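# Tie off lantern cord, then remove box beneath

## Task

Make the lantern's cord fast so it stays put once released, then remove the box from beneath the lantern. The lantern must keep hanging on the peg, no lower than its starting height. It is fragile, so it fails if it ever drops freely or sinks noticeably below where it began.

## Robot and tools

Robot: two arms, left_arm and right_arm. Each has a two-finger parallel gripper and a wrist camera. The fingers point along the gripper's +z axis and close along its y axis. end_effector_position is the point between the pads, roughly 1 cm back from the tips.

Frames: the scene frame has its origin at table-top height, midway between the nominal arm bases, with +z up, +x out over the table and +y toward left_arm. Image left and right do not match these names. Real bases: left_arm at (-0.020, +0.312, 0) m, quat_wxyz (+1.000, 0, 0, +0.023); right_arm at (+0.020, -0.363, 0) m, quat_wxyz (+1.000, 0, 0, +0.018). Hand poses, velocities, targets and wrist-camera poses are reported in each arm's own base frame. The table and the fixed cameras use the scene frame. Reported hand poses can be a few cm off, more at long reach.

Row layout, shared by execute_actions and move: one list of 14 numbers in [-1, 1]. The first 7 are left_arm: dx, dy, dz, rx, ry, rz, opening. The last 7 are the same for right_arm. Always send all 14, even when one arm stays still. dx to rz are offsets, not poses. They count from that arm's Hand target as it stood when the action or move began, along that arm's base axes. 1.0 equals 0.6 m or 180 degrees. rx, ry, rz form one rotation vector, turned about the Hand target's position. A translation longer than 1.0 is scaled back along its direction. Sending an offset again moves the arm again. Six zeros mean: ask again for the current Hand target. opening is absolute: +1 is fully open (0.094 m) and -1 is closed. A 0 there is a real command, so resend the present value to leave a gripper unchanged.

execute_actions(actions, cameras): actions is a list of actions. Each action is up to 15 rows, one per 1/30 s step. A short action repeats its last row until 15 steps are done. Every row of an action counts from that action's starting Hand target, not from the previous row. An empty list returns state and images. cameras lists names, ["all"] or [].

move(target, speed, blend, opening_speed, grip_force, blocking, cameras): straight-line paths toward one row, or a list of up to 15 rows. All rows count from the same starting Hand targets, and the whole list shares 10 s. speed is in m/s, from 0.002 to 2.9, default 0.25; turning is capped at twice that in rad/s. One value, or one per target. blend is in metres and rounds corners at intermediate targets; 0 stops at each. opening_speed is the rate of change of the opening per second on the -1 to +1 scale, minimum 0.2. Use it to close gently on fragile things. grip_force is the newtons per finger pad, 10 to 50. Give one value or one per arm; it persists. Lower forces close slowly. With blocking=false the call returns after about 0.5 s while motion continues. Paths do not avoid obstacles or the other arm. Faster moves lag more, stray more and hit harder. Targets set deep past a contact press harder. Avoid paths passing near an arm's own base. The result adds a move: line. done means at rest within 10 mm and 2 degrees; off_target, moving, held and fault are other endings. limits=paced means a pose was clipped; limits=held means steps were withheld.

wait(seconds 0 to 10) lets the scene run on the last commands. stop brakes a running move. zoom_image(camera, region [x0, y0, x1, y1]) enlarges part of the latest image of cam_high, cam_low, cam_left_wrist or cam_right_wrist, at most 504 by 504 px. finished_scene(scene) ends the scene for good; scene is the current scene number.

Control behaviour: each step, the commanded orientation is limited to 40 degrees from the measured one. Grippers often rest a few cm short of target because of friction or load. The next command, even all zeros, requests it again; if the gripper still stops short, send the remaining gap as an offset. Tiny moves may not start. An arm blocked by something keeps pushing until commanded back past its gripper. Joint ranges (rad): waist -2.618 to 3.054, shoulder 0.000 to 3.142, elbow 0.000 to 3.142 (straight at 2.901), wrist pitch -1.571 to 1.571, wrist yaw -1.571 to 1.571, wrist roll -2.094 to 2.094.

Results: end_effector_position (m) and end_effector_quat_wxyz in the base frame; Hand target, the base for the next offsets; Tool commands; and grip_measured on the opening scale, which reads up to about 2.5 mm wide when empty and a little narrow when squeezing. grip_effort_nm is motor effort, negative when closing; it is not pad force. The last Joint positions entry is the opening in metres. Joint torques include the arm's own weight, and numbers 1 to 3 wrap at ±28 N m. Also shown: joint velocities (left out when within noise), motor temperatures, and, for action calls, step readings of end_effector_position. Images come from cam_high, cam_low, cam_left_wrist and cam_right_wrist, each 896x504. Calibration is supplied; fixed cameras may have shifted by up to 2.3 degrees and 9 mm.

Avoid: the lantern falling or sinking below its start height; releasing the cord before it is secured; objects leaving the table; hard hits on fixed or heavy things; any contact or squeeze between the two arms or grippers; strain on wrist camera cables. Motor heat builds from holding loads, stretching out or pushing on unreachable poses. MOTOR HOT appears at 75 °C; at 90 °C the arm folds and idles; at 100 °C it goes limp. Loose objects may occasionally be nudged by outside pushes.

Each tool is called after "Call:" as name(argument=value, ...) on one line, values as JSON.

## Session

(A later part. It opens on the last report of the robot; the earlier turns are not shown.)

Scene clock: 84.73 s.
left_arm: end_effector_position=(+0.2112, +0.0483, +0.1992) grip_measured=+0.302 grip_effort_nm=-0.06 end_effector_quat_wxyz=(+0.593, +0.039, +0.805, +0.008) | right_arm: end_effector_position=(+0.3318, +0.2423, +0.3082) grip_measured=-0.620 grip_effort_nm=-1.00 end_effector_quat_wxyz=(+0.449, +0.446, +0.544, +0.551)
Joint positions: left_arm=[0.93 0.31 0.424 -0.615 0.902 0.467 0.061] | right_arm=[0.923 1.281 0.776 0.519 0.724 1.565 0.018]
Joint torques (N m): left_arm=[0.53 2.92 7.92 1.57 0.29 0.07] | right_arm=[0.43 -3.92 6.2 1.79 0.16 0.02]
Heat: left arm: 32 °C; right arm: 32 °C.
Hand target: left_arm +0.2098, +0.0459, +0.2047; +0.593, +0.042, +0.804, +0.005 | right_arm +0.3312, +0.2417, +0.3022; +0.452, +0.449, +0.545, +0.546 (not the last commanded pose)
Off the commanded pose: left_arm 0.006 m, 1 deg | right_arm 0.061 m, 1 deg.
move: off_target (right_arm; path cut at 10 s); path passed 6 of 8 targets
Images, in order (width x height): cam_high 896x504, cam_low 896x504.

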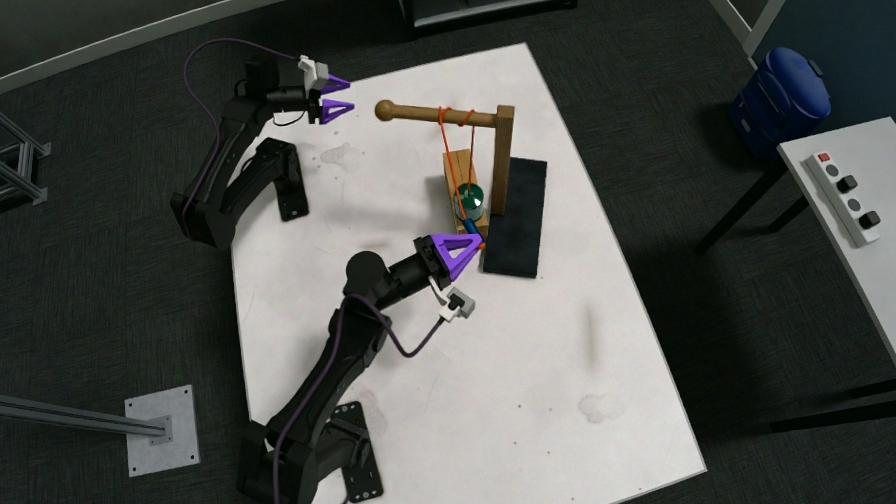

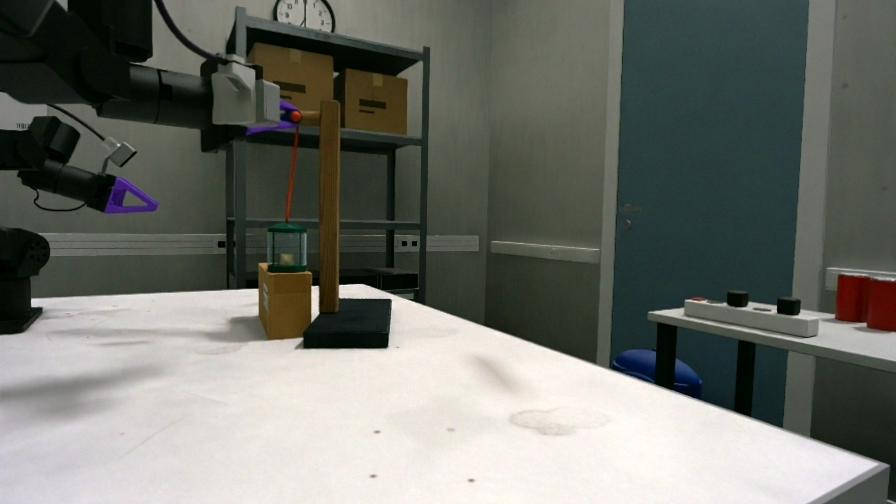

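Call:
zoom_image(camera="cam_high", region=[400, 90, 520, 210])

Call:
execute_actions(actions=[], cameras=["cam_right_wrist","cam_left_wrist"])

Scaled by 4.200 from the camera's 896x504 image, which has a finer 1280x720 frame.

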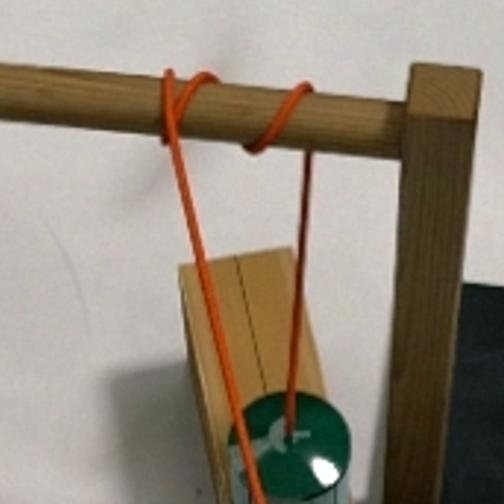

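Scene clock: 86.50 s.
left_arm: end_effector_position=(+0.2112, +0.0483, +0.1992) grip_measured=+0.302 grip_effort_nm=-0.06 end_effector_quat_wxyz=(+0.593, +0.039, +0.805, +0.008) | right_arm: end_effector_position=(+0.3318, +0.2423, +0.3083) grip_measured=-0.620 grip_effort_nm=-1.00 end_effector_quat_wxyz=(+0.449, +0.446, +0.544, +0.551)
Joint positions: left_arm=[0.93 0.31 0.424 -0.615 0.902 0.467 0.061] | right_arm=[0.923 1.281 0.776 0.519 0.724 1.565 0.018]
Joint velocities: within noise
Joint torques (N m): left_arm=[0.53 2.92 7.9 1.58 0.3 0.07] | right_arm=[0.46 -3.9 6.16 1.8 0.17 0.01]
Motor temperatures (°C): left_arm=[23 25 31 32 25 26 26] | right_arm=[26 32 31 32 24 25 24]
Heat: left arm: 32 °C; right arm: 32 °C.
Hand target: left_arm +0.2098, +0.0459, +0.2047; +0.593, +0.042, +0.804, +0.005 | right_arm +0.3312, +0.2417, +0.3022; +0.452, +0.449, +0.545, +0.546 (not the last commanded pose)
Tool commands: left_gripper/opening=+0.3 right_gripper/opening=-1.0
Off the commanded pose: left_arm 0.006 m, 1 deg | right_arm 0.061 m, 1 deg.
camera_calibration:
cam_left_wrist: T_world_to_cam=[[-0.0548804, -0.997566, -0.0430054, 0.0678628], [-0.64707, 0.0683345, -0.759362, 0.325966], [0.760452, -0.0138466, -0.649246, 0.0572221], [0, 0, 0, 1]] pos_world=[0.171133, 0.0462152, 0.287596]
cam_right_wrist: T_world_to_cam=[[0.0250279, -0.00686673, -0.999663, 0.302833], [-0.586712, 0.809542, -0.0202499, 0.044849], [0.809409, 0.587022, 0.0162324, -0.32575], [0, 0, 0, 1]] pos_world=[0.282399, 0.156995, 0.308926]
Images, in order (width x height): cam_left_wrist 896x504, cam_right_wrist 896x504.

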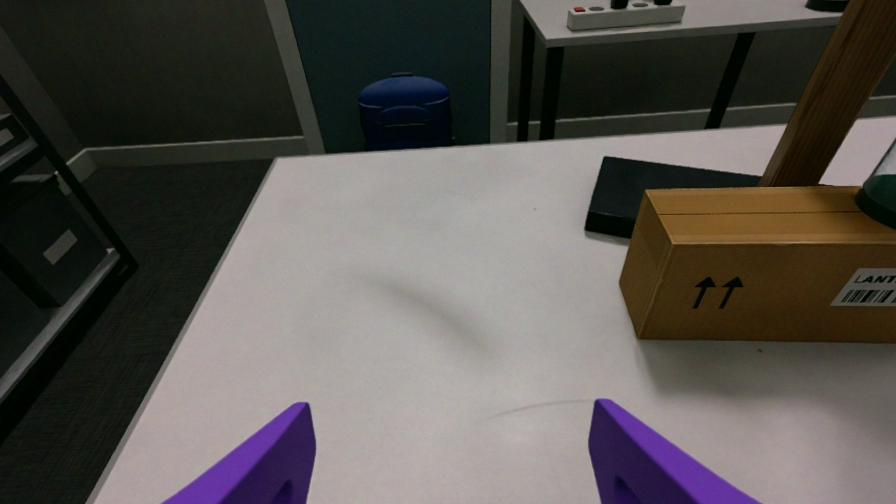

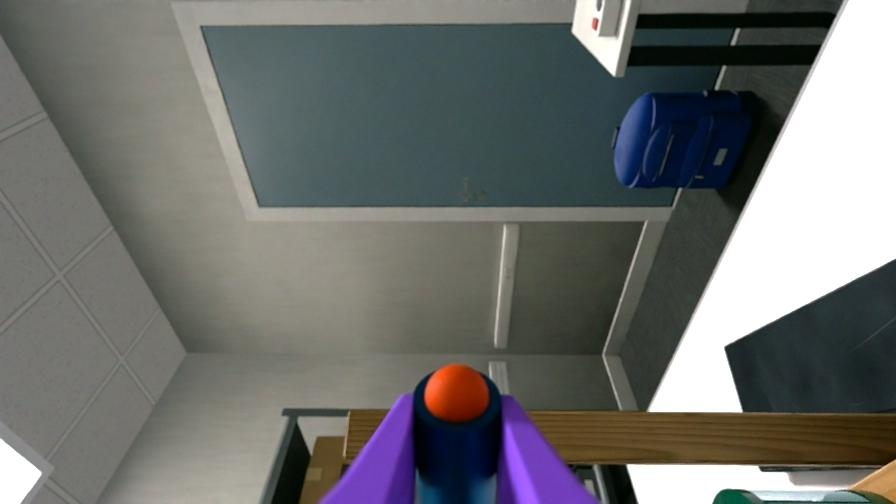

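Call:
move(target=[0,0,0,0,0,0,0.3,-0.02,-0.1,0.02,0,0,0,-1], speed=0.05, cameras=["cam_low","cam_high"])

Call:
zoom_image(camera="cam_low", region=[170, 60, 380, 320])

Scene clock: 97.13 s.
left_arm: end_effector_position=(+0.2112, +0.0483, +0.1992) grip_measured=+0.302 grip_effort_nm=-0.05 end_effector_quat_wxyz=(+0.593, +0.039, +0.805, +0.008) | right_arm: end_effector_position=(+0.3119, +0.2220, +0.3243) grip_measured=-0.620 grip_effort_nm=-1.00 end_effector_quat_wxyz=(+0.410, +0.407, +0.563, +0.591)
Joint positions: left_arm=[0.93 0.31 0.424 -0.615 0.902 0.467 0.061] | right_arm=[0.847 1.08 0.695 0.426 0.507 1.571 0.018]
Joint torques (N m): left_arm=[0.55 2.93 7.92 1.57 0.3 0.08] | right_arm=[-2.86 -6.08 5.29 1.33 1.26 -0.09]
Heat: left arm: 32 °C; right arm: 32 °C.
Hand target: left_arm +0.2098, +0.0459, +0.2047; +0.593, +0.042, +0.804, +0.005 | right_arm +0.3192, +0.1818, +0.3142; +0.452, +0.449, +0.545, +0.546
Off the commanded pose: left_arm 0.006 m, 1 deg | right_arm 0.042 m, 9 deg.
move: off_target (right_arm)
Images, in order (width x height): cam_high 896x504, cam_low 896x504.

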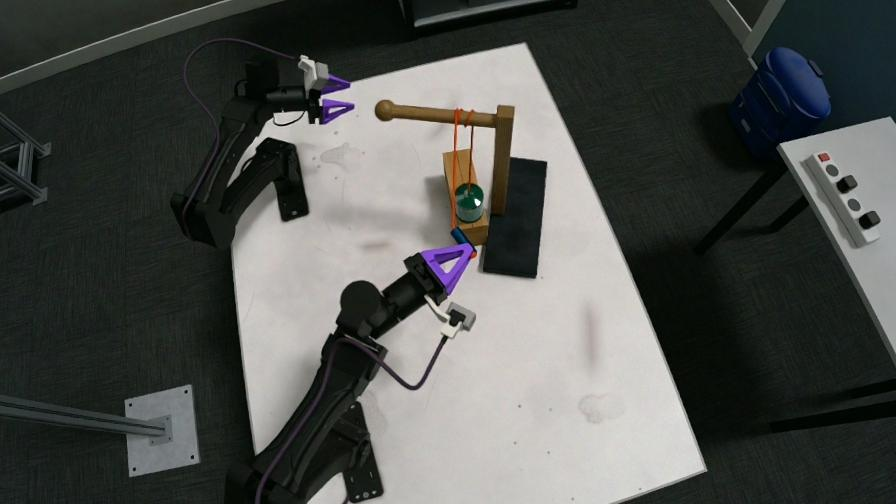

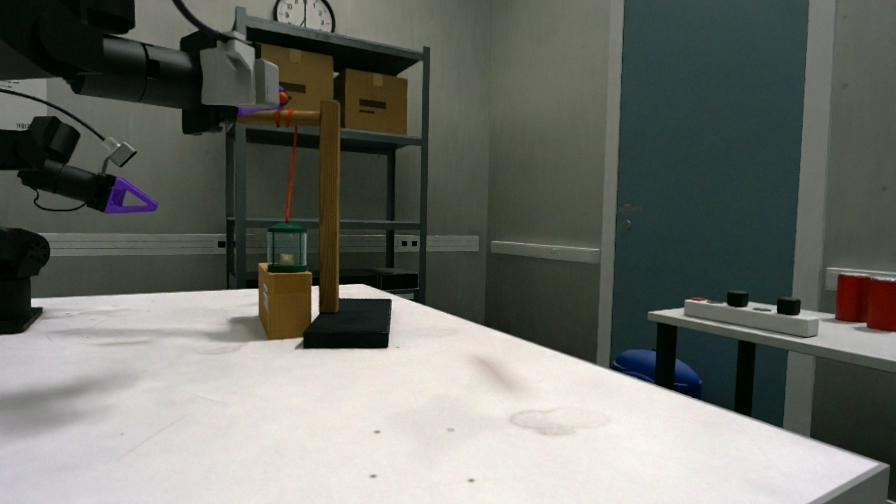

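Scaled by 1.938 from the camera's 896x504 image, which has a finer 1280x720 frame.

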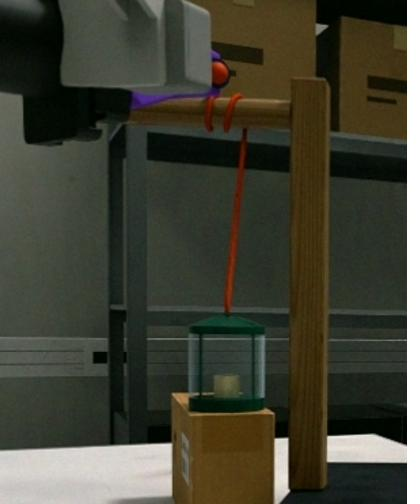

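Call:
move(target=[0,0,0,0,0,0,0.3,0,-0.1,0,0,0,0,-1], speed=0.05, cameras=["cam_low","cam_high"])

Call:
zoom_image(camera="cam_low", region=[170, 60, 380, 320])

Scene clock: 99.80 s.
left_arm: end_effector_position=(+0.2112, +0.0483, +0.1992) grip_measured=+0.302 grip_effort_nm=-0.06 end_effector_quat_wxyz=(+0.593, +0.039, +0.805, +0.008) | right_arm: end_effector_position=(+0.3075, +0.1739, +0.3273) grip_measured=-0.620 grip_effort_nm=-1.00 end_effector_quat_wxyz=(+0.394, +0.384, +0.575, +0.605)
Joint positions: left_arm=[0.93 0.31 0.424 -0.615 0.902 0.467 0.061] | right_arm=[0.622 0.885 0.62 0.308 0.218 1.573 0.018]
Joint torques (N m): left_arm=[0.58 2.95 7.92 1.57 0.29 0.07] | right_arm=[-4.19 -4.67 5.5 1.34 1.8 -0.1]
Heat: left arm: 32 °C; right arm: 32 °C.
Hand target: left_arm +0.2098, +0.0459, +0.2047; +0.593, +0.042, +0.804, +0.005 | right_arm +0.3192, +0.1217, +0.3141; +0.452, +0.449, +0.545, +0.546
Off the commanded pose: left_arm 0.006 m, 1 deg | right_arm 0.055 m, 13 deg.
move: off_target (right_arm)
Images, in order (width x height): cam_high 896x504, cam_low 896x504.

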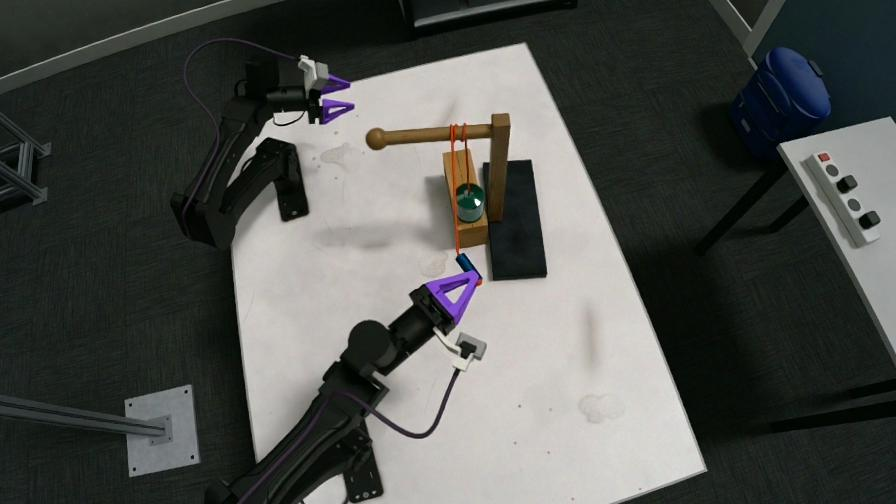

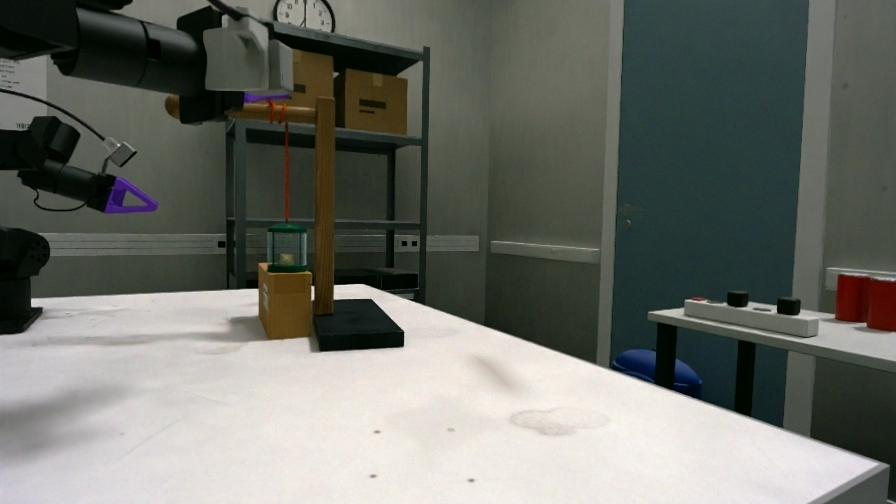

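Scaled by 1.938 from the camera's 896x504 image, which has a finer 1280x720 frame.

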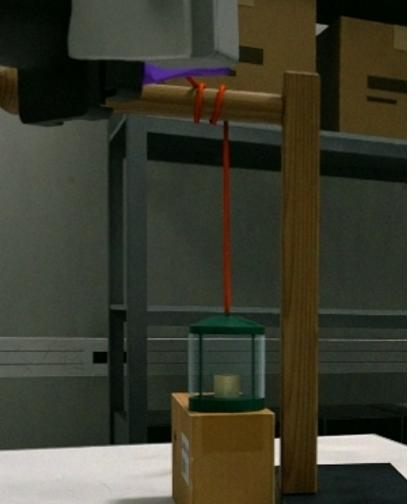

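Call:
move(target=[0,0,0,0,0,0,0.3,0,-0.13,0,0,0,0,-1], speed=0.05, cameras=["cam_low","cam_high"])

Call:
zoom_image(camera="cam_low", region=[170, 60, 380, 320])

Call:
zoom_image(camera="cam_high", region=[370, 80, 570, 280])

Scene clock: 103.10 s.
left_arm: end_effector_position=(+0.2112, +0.0483, +0.1992) grip_measured=+0.302 grip_effort_nm=-0.06 end_effector_quat_wxyz=(+0.593, +0.039, +0.805, +0.008) | right_arm: end_effector_position=(+0.3035, +0.0967, +0.3319) grip_measured=-0.620 grip_effort_nm=-1.00 end_effector_quat_wxyz=(+0.394, +0.367, +0.582, +0.610)
Joint positions: left_arm=[0.93 0.31 0.424 -0.615 0.902 0.467 0.061] | right_arm=[0.141 0.715 0.58 0.191 -0.293 1.576 0.018]
Joint torques (N m): left_arm=[0.55 2.97 7.9 1.57 0.3 0.06] | right_arm=[-4.86 -1.61 5.59 1.37 2.05 -0.11]
Heat: left arm: 32 °C; right arm: 32 °C.
Hand target: left_arm +0.2098, +0.0459, +0.2047; +0.593, +0.042, +0.804, +0.005 | right_arm +0.3192, +0.0437, +0.3143; +0.452, +0.449, +0.544, +0.546
Off the commanded pose: left_arm 0.006 m, 1 deg | right_arm 0.058 m, 14 deg.
move: off_target (right_arm)
Images, in order (width x height): cam_high 896x504, cam_low 896x504.

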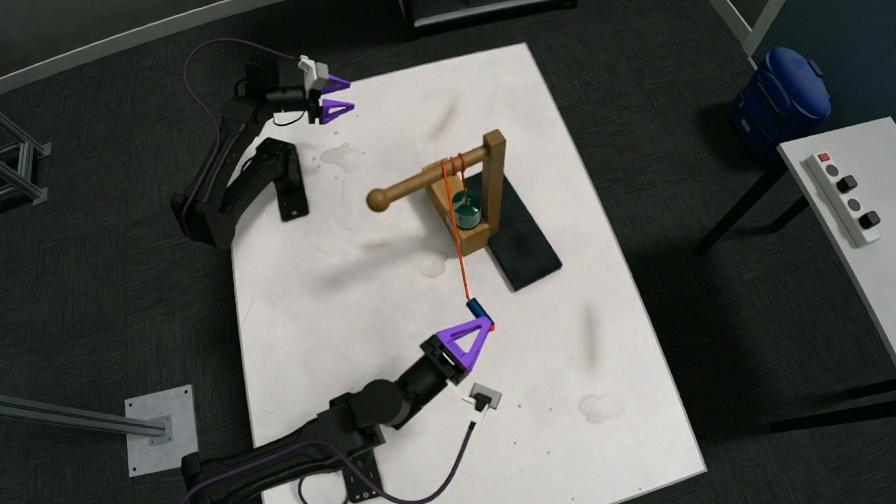

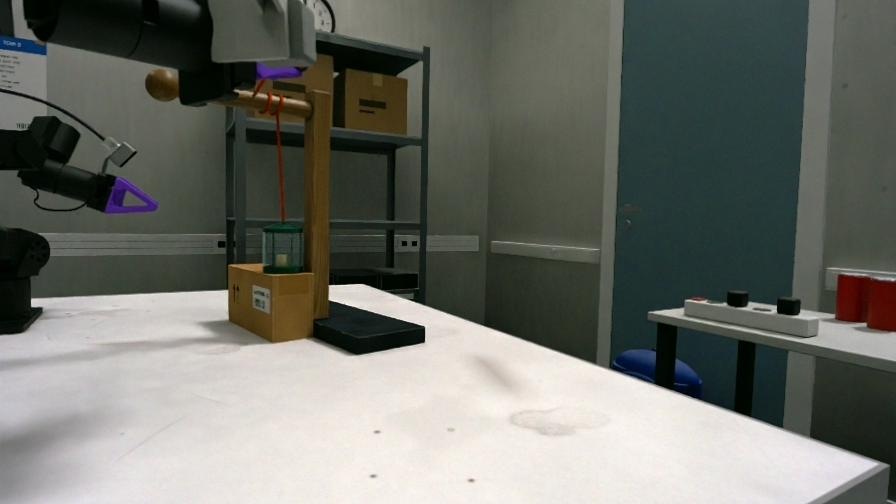

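Scaled by 1.938 from the camera's 896x504 image, which has a finer 1280x720 frame.

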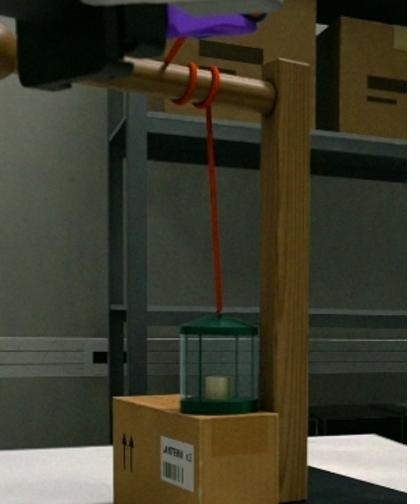

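Scaled by 2.520 from the camera's 896x504 image, which has a finer 1280x720 frame.

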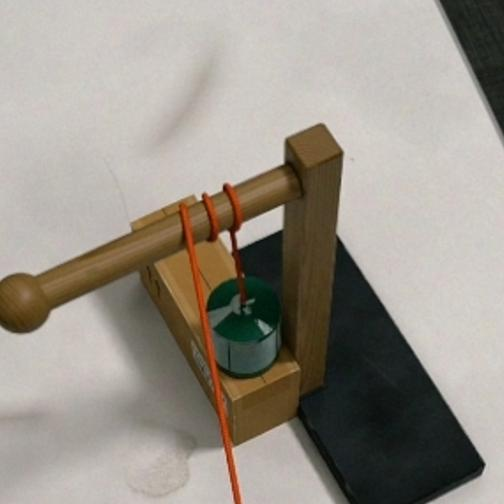

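Call:
move(target=[[0,0,0,0,0,0,0.3,-0.065,0.294,-0.057,0,0,0,-1],[0,0,0,0,0,0,0.3,-0.074,0.544,-0.2,-0.11,-0.02,0,-1],[0,0,0,0,0,0,0.3,-0.074,0.72,-0.14,-0.24,-0.07,0.07,-1],[0,0,0,0,0,0,0.3,-0.065,0.785,0.035,-0.468,-0.179,0.087,-1]], speed=0.15, blend=[0.03,0.03,0.03,0], cameras=["cam_low","cam_high"])

Call:
zoom_image(camera="cam_low", region=[140, 60, 350, 320])

Call:
zoom_image(camera="cam_high", region=[350, 80, 550, 280])

Scene clock: 115.03 s.
left_arm: end_effector_position=(+0.2112, +0.0483, +0.1992) grip_measured=+0.302 grip_effort_nm=-0.06 end_effector_quat_wxyz=(+0.593, +0.039, +0.805, +0.008) | right_arm: end_effector_position=(+0.3059, +0.4673, +0.3186) grip_measured=-0.620 grip_effort_nm=-1.00 end_effector_quat_wxyz=(+0.697, -0.109, +0.700, +0.114)
Joint positions: left_arm=[0.93 0.31 0.424 -0.615 0.902 0.467 0.061] | right_arm=[1.252 1.935 1.513 0.416 0.935 0.012 0.018]
Joint torques (N m): left_arm=[0.51 2.93 7.88 1.57 0.29 0.07] | right_arm=[2.96 -10.91 9.89 1.4 -2.08 -0.26]
Heat: left arm: 33 °C; right arm: 31 °C.
Hand target: left_arm +0.2098, +0.0459, +0.2047; +0.593, +0.042, +0.804, +0.005 | right_arm +0.2800, +0.5148, +0.3351; +0.682, -0.189, +0.681, +0.190
Off the commanded pose: left_arm 0.006 m, 1 deg | right_arm 0.056 m, 13 deg.
move: off_target (right_arm)
Images, in order (width x height): cam_high 896x504, cam_low 896x504.

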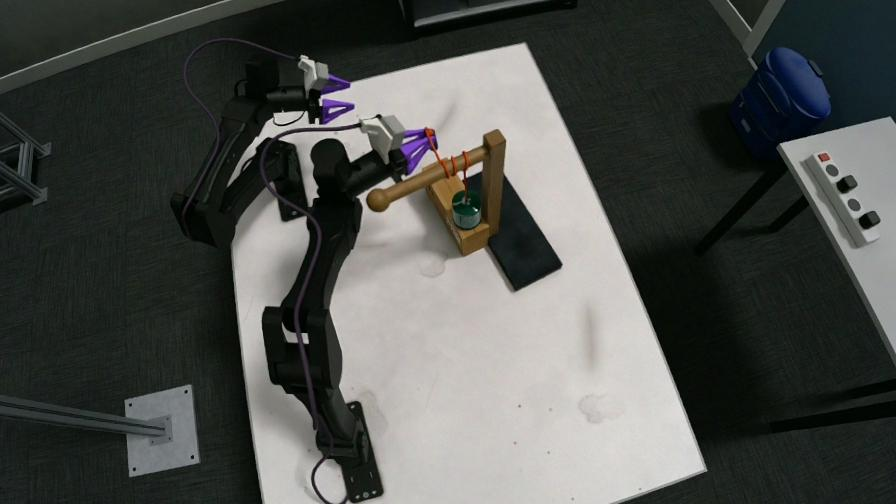

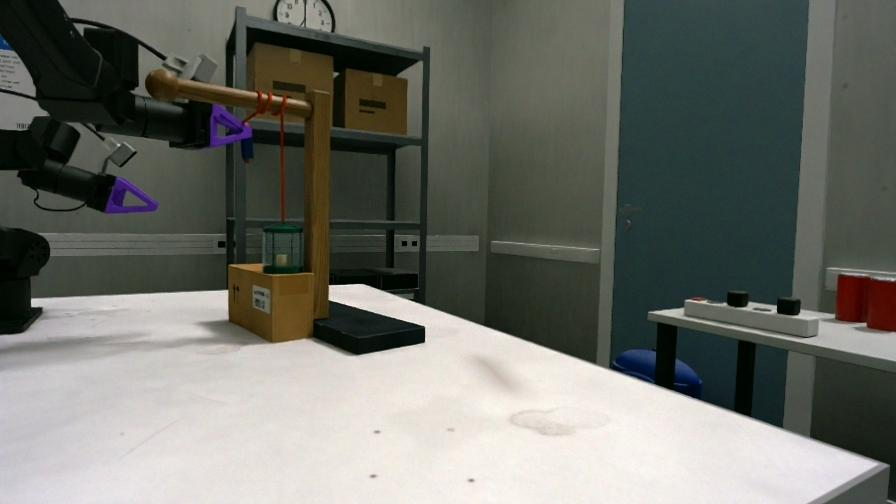

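Scaled by 1.938 from the camera's 896x504 image, which has a finer 1280x720 frame.

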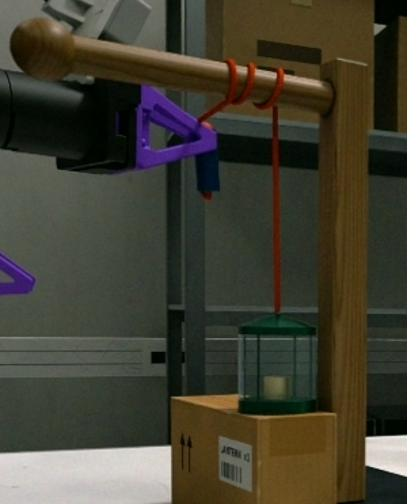

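Scaled by 2.520 from the camera's 896x504 image, which has a finer 1280x720 frame.

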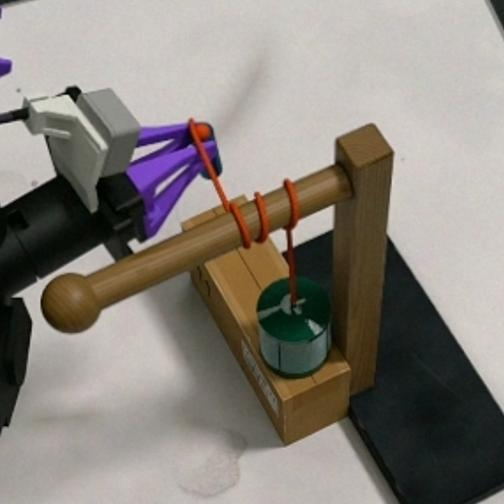

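Call:
move(target=[[0,0,0,0,0,0,0.3,0.033,-0.066,0.025,0.04,0.01,0,-1],[0,0,0,0,0,0,0.3,0.033,-0.116,0.133,0.156,0.06,-0.05,-1],[0,0,0,0,0,0,0.3,0.025,-0.241,0.2,0.39,0.15,-0.08,-1]], speed=0.15, blend=[0.02,0.02,0], cameras=["cam_low","cam_high"])

Call:
zoom_image(camera="cam_low", region=[140, 60, 350, 320])

Call:
zoom_image(camera="cam_high", region=[350, 80, 550, 280])

Scene clock: 124.27 s.
left_arm: end_effector_position=(+0.2112, +0.0483, +0.1992) grip_measured=+0.302 grip_effort_nm=-0.06 end_effector_quat_wxyz=(+0.593, +0.039, +0.805, +0.008) | right_arm: end_effector_position=(+0.2996, +0.3893, +0.4153) grip_measured=-0.620 grip_effort_nm=-1.00 end_effector_quat_wxyz=(+0.517, +0.337, +0.632, +0.468)
Joint positions: left_arm=[0.93 0.31 0.424 -0.615 0.902 0.467 0.061] | right_arm=[1.222 1.679 1.608 0.022 0.976 1.265 0.018]
Joint torques (N m): left_arm=[0.53 2.89 7.9 1.57 0.29 0.06] | right_arm=[-0.09 -11.84 9.61 1.79 0.25 0.01]
Heat: left arm: 33 °C; right arm: 33 °C.
Hand target: left_arm +0.2098, +0.0459, +0.2047; +0.593, +0.042, +0.804, +0.005 | right_arm +0.2951, +0.3701, +0.4552; +0.516, +0.360, +0.597, +0.498
Off the commanded pose: left_arm 0.006 m, 1 deg | right_arm 0.044 m, 6 deg.
move: off_target (right_arm)
Images, in order (width x height): cam_high 896x504, cam_low 896x504.

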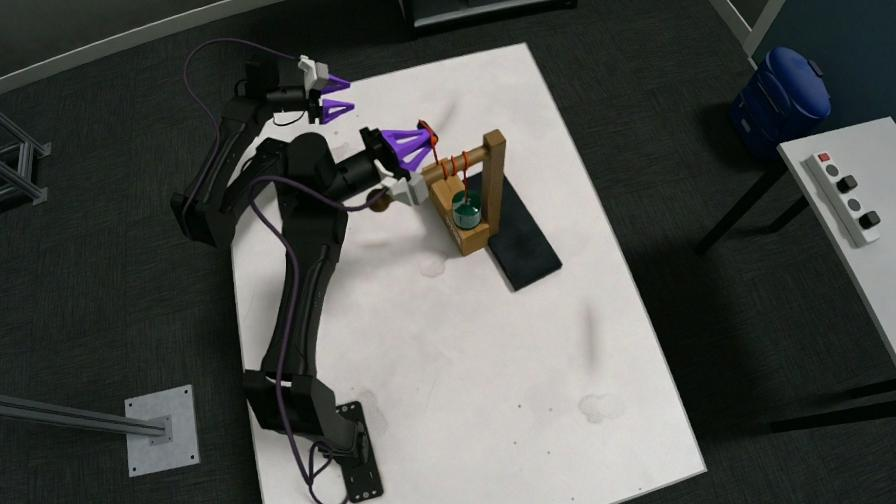

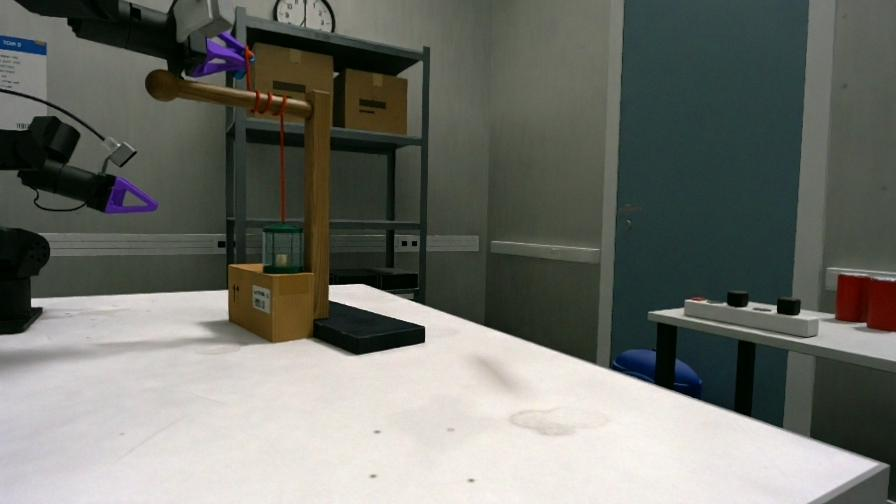

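Scaled by 1.938 from the camera's 896x504 image, which has a finer 1280x720 frame.

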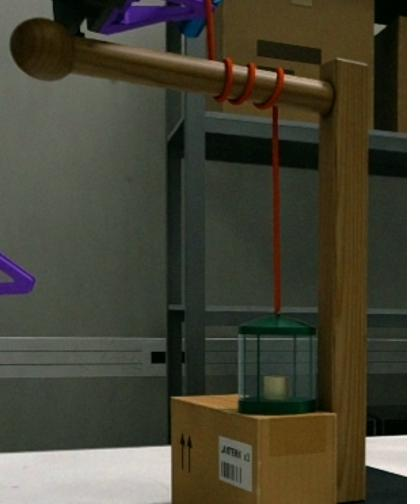

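Scaled by 2.520 from the camera's 896x504 image, which has a finer 1280x720 frame.

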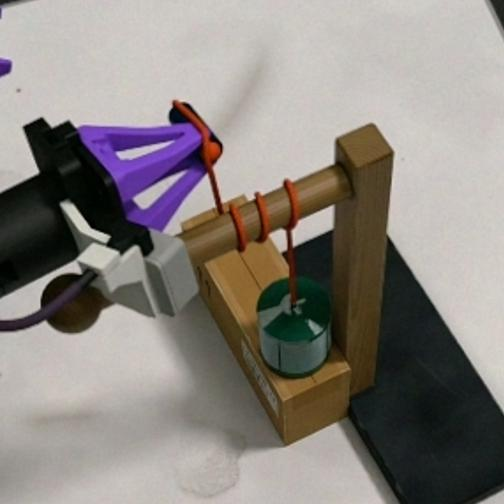

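Call:
move(target=[[0,0,0,0,0,0,0.3,-0.008,-0.06,-0.045,0.08,0.02,0,-1],[0,0,0,0,0,0,0.3,-0.017,-0.14,-0.07,0.08,0.02,0,-1],[0,0,0,0,0,0,0.3,-0.017,-0.18,-0.17,0.08,0.02,0,-1]], speed=0.1, blend=[0.02,0.02,0], cameras=["cam_low","cam_high"])

Call:
zoom_image(camera="cam_low", region=[140, 60, 350, 320])

Call:
zoom_image(camera="cam_high", region=[350, 80, 550, 280])

Scene clock: 129.73 s.
left_arm: end_effector_position=(+0.2112, +0.0483, +0.1992) grip_measured=+0.302 grip_effort_nm=-0.06 end_effector_quat_wxyz=(+0.593, +0.039, +0.805, +0.008) | right_arm: end_effector_position=(+0.2855, +0.2684, +0.3495) grip_measured=-0.620 grip_effort_nm=-1.00 end_effector_quat_wxyz=(+0.445, +0.437, +0.551, +0.555)
Joint positions: left_arm=[0.93 0.31 0.424 -0.615 0.902 0.467 0.061] | right_arm=[1.119 1.23 0.906 0.342 0.896 1.552 0.018]
Joint torques (N m): left_arm=[0.57 2.91 7.86 1.58 0.3 0.07] | right_arm=[-0.49 -5.64 6.23 1.73 -0.04 -0.12]
Heat: left arm: 33 °C; right arm: 33 °C.
Hand target: left_arm +0.2098, +0.0459, +0.2047; +0.593, +0.042, +0.804, +0.005 | right_arm +0.2849, +0.2620, +0.3531; +0.448, +0.437, +0.546, +0.557
Off the commanded pose: left_arm 0.006 m, 1 deg | right_arm 0.007 m, 1 deg.
move: done
Images, in order (width x height): cam_high 896x504, cam_low 896x504.

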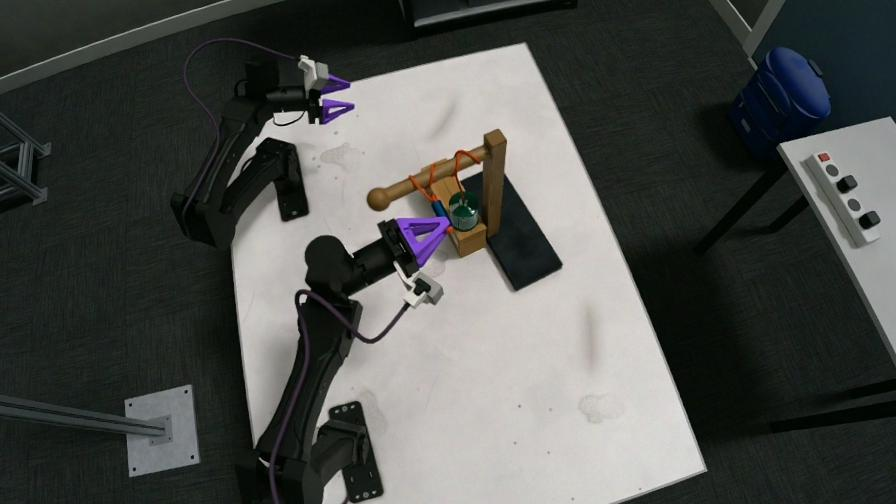

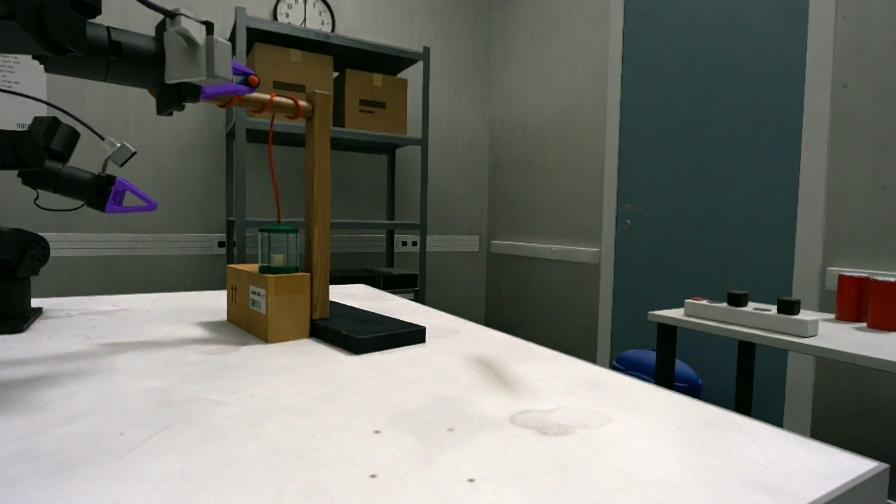

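Scaled by 1.938 from the camera's 896x504 image, which has a finer 1280x720 frame.

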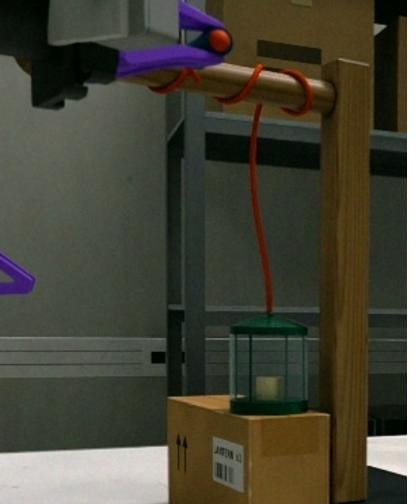

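Scaled by 2.520 from the camera's 896x504 image, which has a finer 1280x720 frame.

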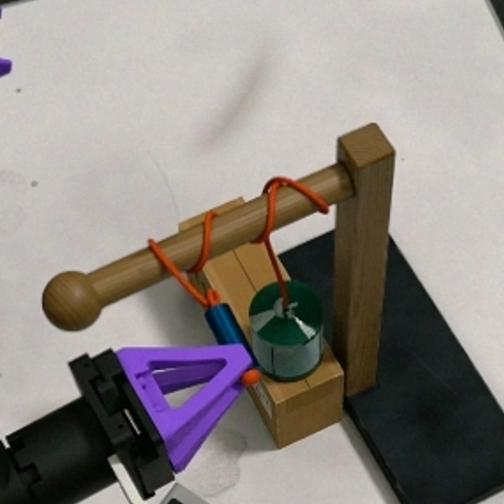

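Call:
move(target=[0.209,-0.393,0.042,-0.078,-0.069,-0.38,-0.3,0,0,0,0,0,0,-1], speed=0.25, cameras=["cam_high","cam_left_wrist"])

Scene clock: 135.57 s.
left_arm: end_effector_position=(+0.3330, -0.1870, +0.2304) grip_measured=-0.299 grip_effort_nm=-0.06 end_effector_quat_wxyz=(+0.577, +0.413, +0.573, -0.410) | right_arm: end_effector_position=(+0.2855, +0.2684, +0.3496) grip_measured=-0.620 grip_effort_nm=-1.00 end_effector_quat_wxyz=(+0.445, +0.437, +0.550, +0.555)
Joint positions: left_arm=[-0.063 1.509 0.621 0.892 1.179 0.003 0.033] | right_arm=[1.119 1.23 0.906 0.342 0.896 1.552 0.018]
Joint torques (N m): left_arm=[-0.49 -5.46 6.65 1.7 0.04 -0.08] | right_arm=[-0.51 -5.59 6.23 1.72 -0.04 -0.13]
Heat: left arm: 33 °C; right arm: 33 °C.
Hand target: left_arm +0.3352, -0.1899, +0.2298; +0.573, +0.415, +0.572, -0.416 | right_arm +0.2849, +0.2620, +0.3531; +0.448, +0.437, +0.546, +0.557
Off the commanded pose: left_arm 0.004 m, 1 deg | right_arm 0.007 m, 1 deg.
move: done
camera_calibration:
cam_left_wrist: T_world_to_cam=[[-0.948636, -0.316282, 0.0075075, 0.254649], [-0.130534, 0.369681, -0.919944, 0.366018], [0.288186, -0.873672, -0.391978, -0.081229], [0, 0, 0, 1]] pos_world=[0.312756, -0.125736, 0.302964]
Images, in order (width x height): cam_high 896x504, cam_left_wrist 896x504.

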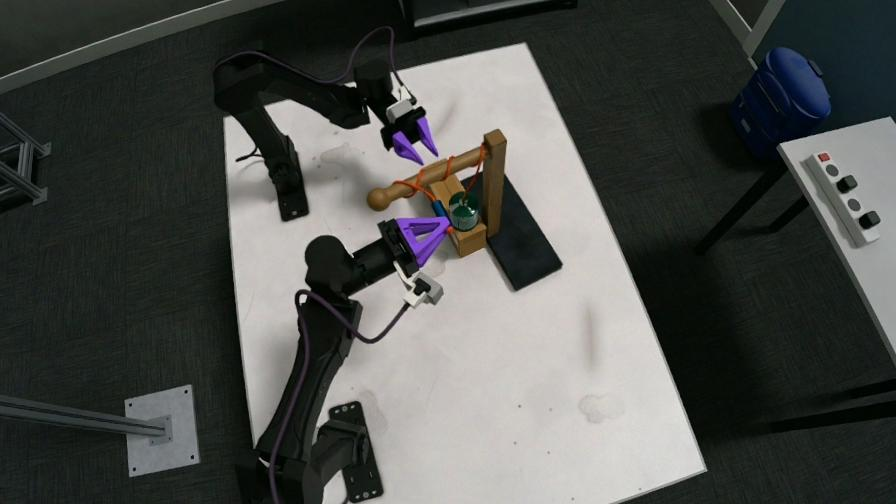

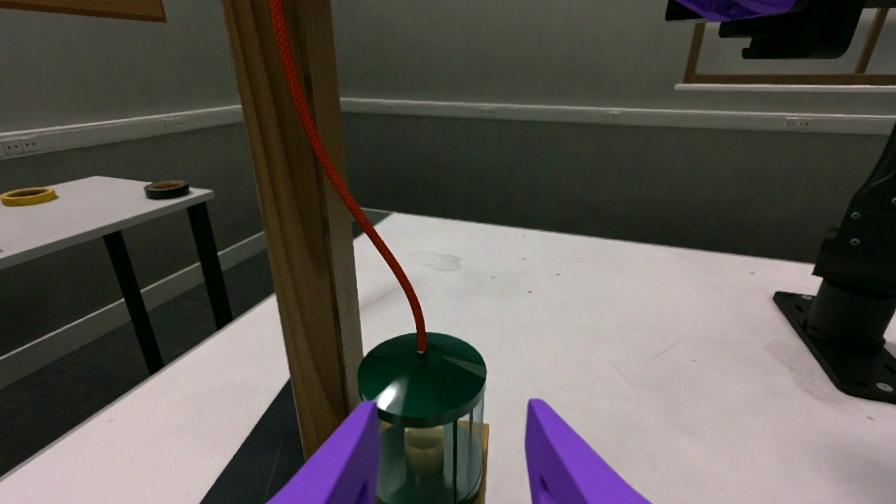

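Call:
move(target=[[0.04,-0.08,-0.055,0,0,0,-0.3,0,0,0,0,0,0,-1],[0.078,-0.162,-0.055,0,0,0,-0.3,0,0,0,0,0,0,-1]], speed=0.12, cameras=["cam_left_wrist","cam_low"])

Scene clock: 139.03 s.
left_arm: end_effector_position=(+0.3753, -0.2841, +0.2057) grip_measured=-0.299 grip_effort_nm=-0.06 end_effector_quat_wxyz=(+0.582, +0.422, +0.559, -0.413) | right_arm: end_effector_position=(+0.2855, +0.2684, +0.3496) grip_measured=-0.620 grip_effort_nm=-1.00 end_effector_quat_wxyz=(+0.445, +0.437, +0.550, +0.555)
Joint positions: left_arm=[-0.339 1.828 0.825 1.036 0.924 0.003 0.033] | right_arm=[1.119 1.23 0.906 0.342 0.896 1.552 0.018]
Joint torques (N m): left_arm=[-0.38 -8.02 6.65 1.6 -0.17 -0.05] | right_arm=[-0.49 -5.59 6.24 1.71 -0.04 -0.12]
Heat: left arm: 33 °C; right arm: 32 °C.
Hand target: left_arm +0.3820, -0.2871, +0.1968; +0.573, +0.415, +0.572, -0.416 | right_arm +0.2849, +0.2620, +0.3531; +0.448, +0.437, +0.546, +0.557
Off the commanded pose: left_arm 0.012 m, 2 deg | right_arm 0.007 m, 1 deg.
move: off_target (left_arm)
camera_calibration:
cam_left_wrist: T_world_to_cam=[[-0.955194, -0.295624, -0.0145135, 0.27712], [-0.0980762, 0.362399, -0.926849, 0.371751], [0.279258, -0.883897, -0.375155, -0.190906], [0, 0, 0, 1]] pos_world=[0.354475, -0.22154, 0.276959]
Images, in order (width x height): cam_low 896x504, cam_left_wrist 896x504.

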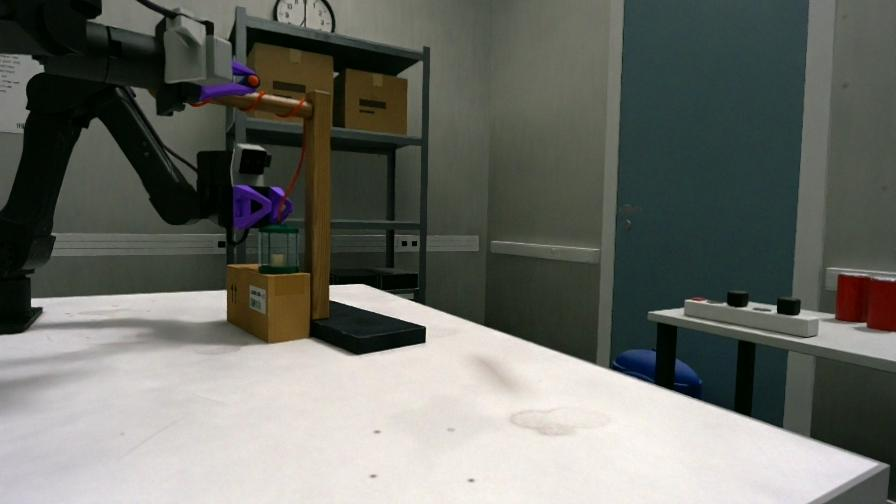

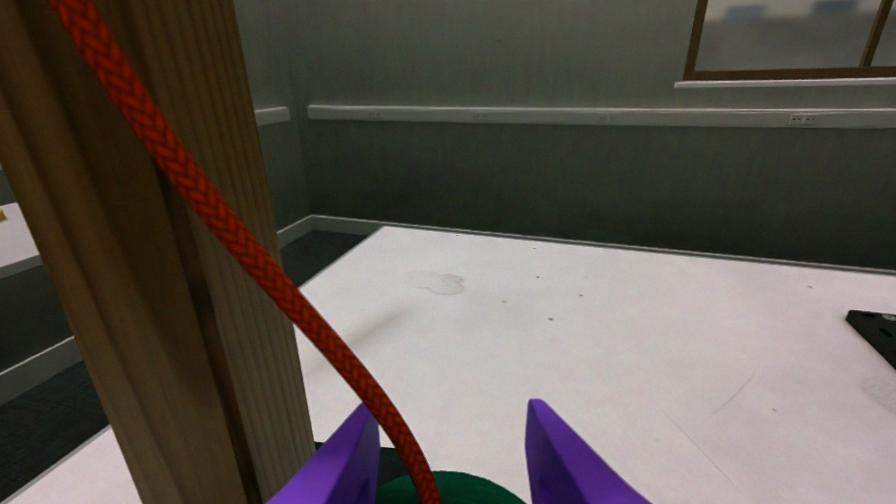

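Call:
move(target=[[0,0,0,0,0,0,-0.3,0,0,0,0,0,0,-1],[0,0,0,0,0,0,-1,0,0,0,0,0,0,-1]], cameras=["cam_left_wrist"])

Scene clock: 140.50 s.
left_arm: end_effector_position=(+0.3763, -0.2840, +0.2066) grip_measured=-0.950 grip_effort_nm=-1.01 end_effector_quat_wxyz=(+0.584, +0.421, +0.559, -0.412) | right_arm: end_effector_position=(+0.2855, +0.2684, +0.3496) grip_measured=-0.620 grip_effort_nm=-1.00 end_effector_quat_wxyz=(+0.445, +0.437, +0.550, +0.555)
Joint positions: left_arm=[-0.339 1.828 0.828 1.035 0.921 0.003 0.002] | right_arm=[1.119 1.23 0.906 0.342 0.896 1.552 0.018]
Joint torques (N m): left_arm=[-0.32 -8.06 6.43 1.62 -0.15 -0.06] | right_arm=[-0.47 -5.61 6.23 1.72 -0.03 -0.14]
Heat: left arm: 33 °C; right arm: 32 °C.
Hand target: left_arm +0.3820, -0.2871, +0.1968; +0.573, +0.415, +0.572, -0.416 | right_arm +0.2849, +0.2620, +0.3531; +0.448, +0.437, +0.546, +0.557
Off the commanded pose: left_arm 0.012 m, 2 deg | right_arm 0.007 m, 1 deg.
move: off_target (left_arm); target 2's new opening was sent with left_arm's hand 0.011 m and 2 deg from that target
camera_calibration:
cam_left_wrist: T_world_to_cam=[[-0.954248, -0.298573, -0.016284, 0.277206], [-0.0972178, 0.361289, -0.927372, 0.372146], [0.282772, -0.88336, -0.373786, -0.192283], [0, 0, 0, 1]] pos_world=[0.355075, -0.221541, 0.277759]
Images, in order (width x height): cam_left_wrist 896x504.

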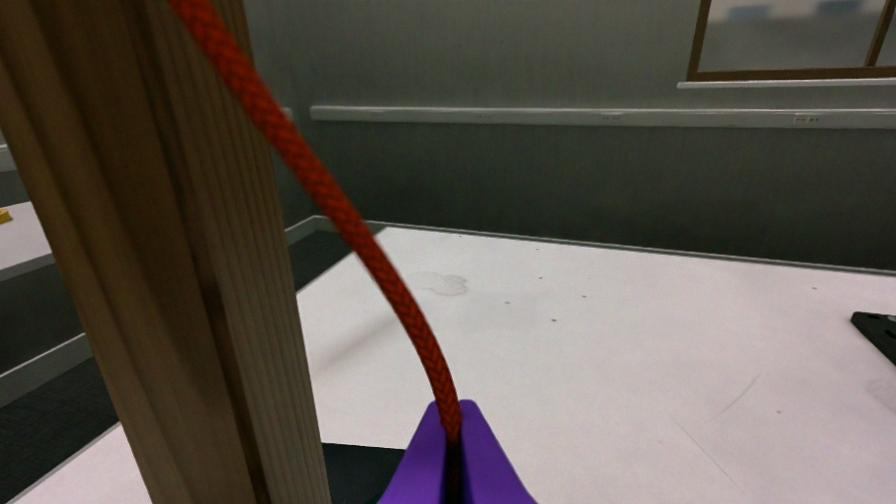

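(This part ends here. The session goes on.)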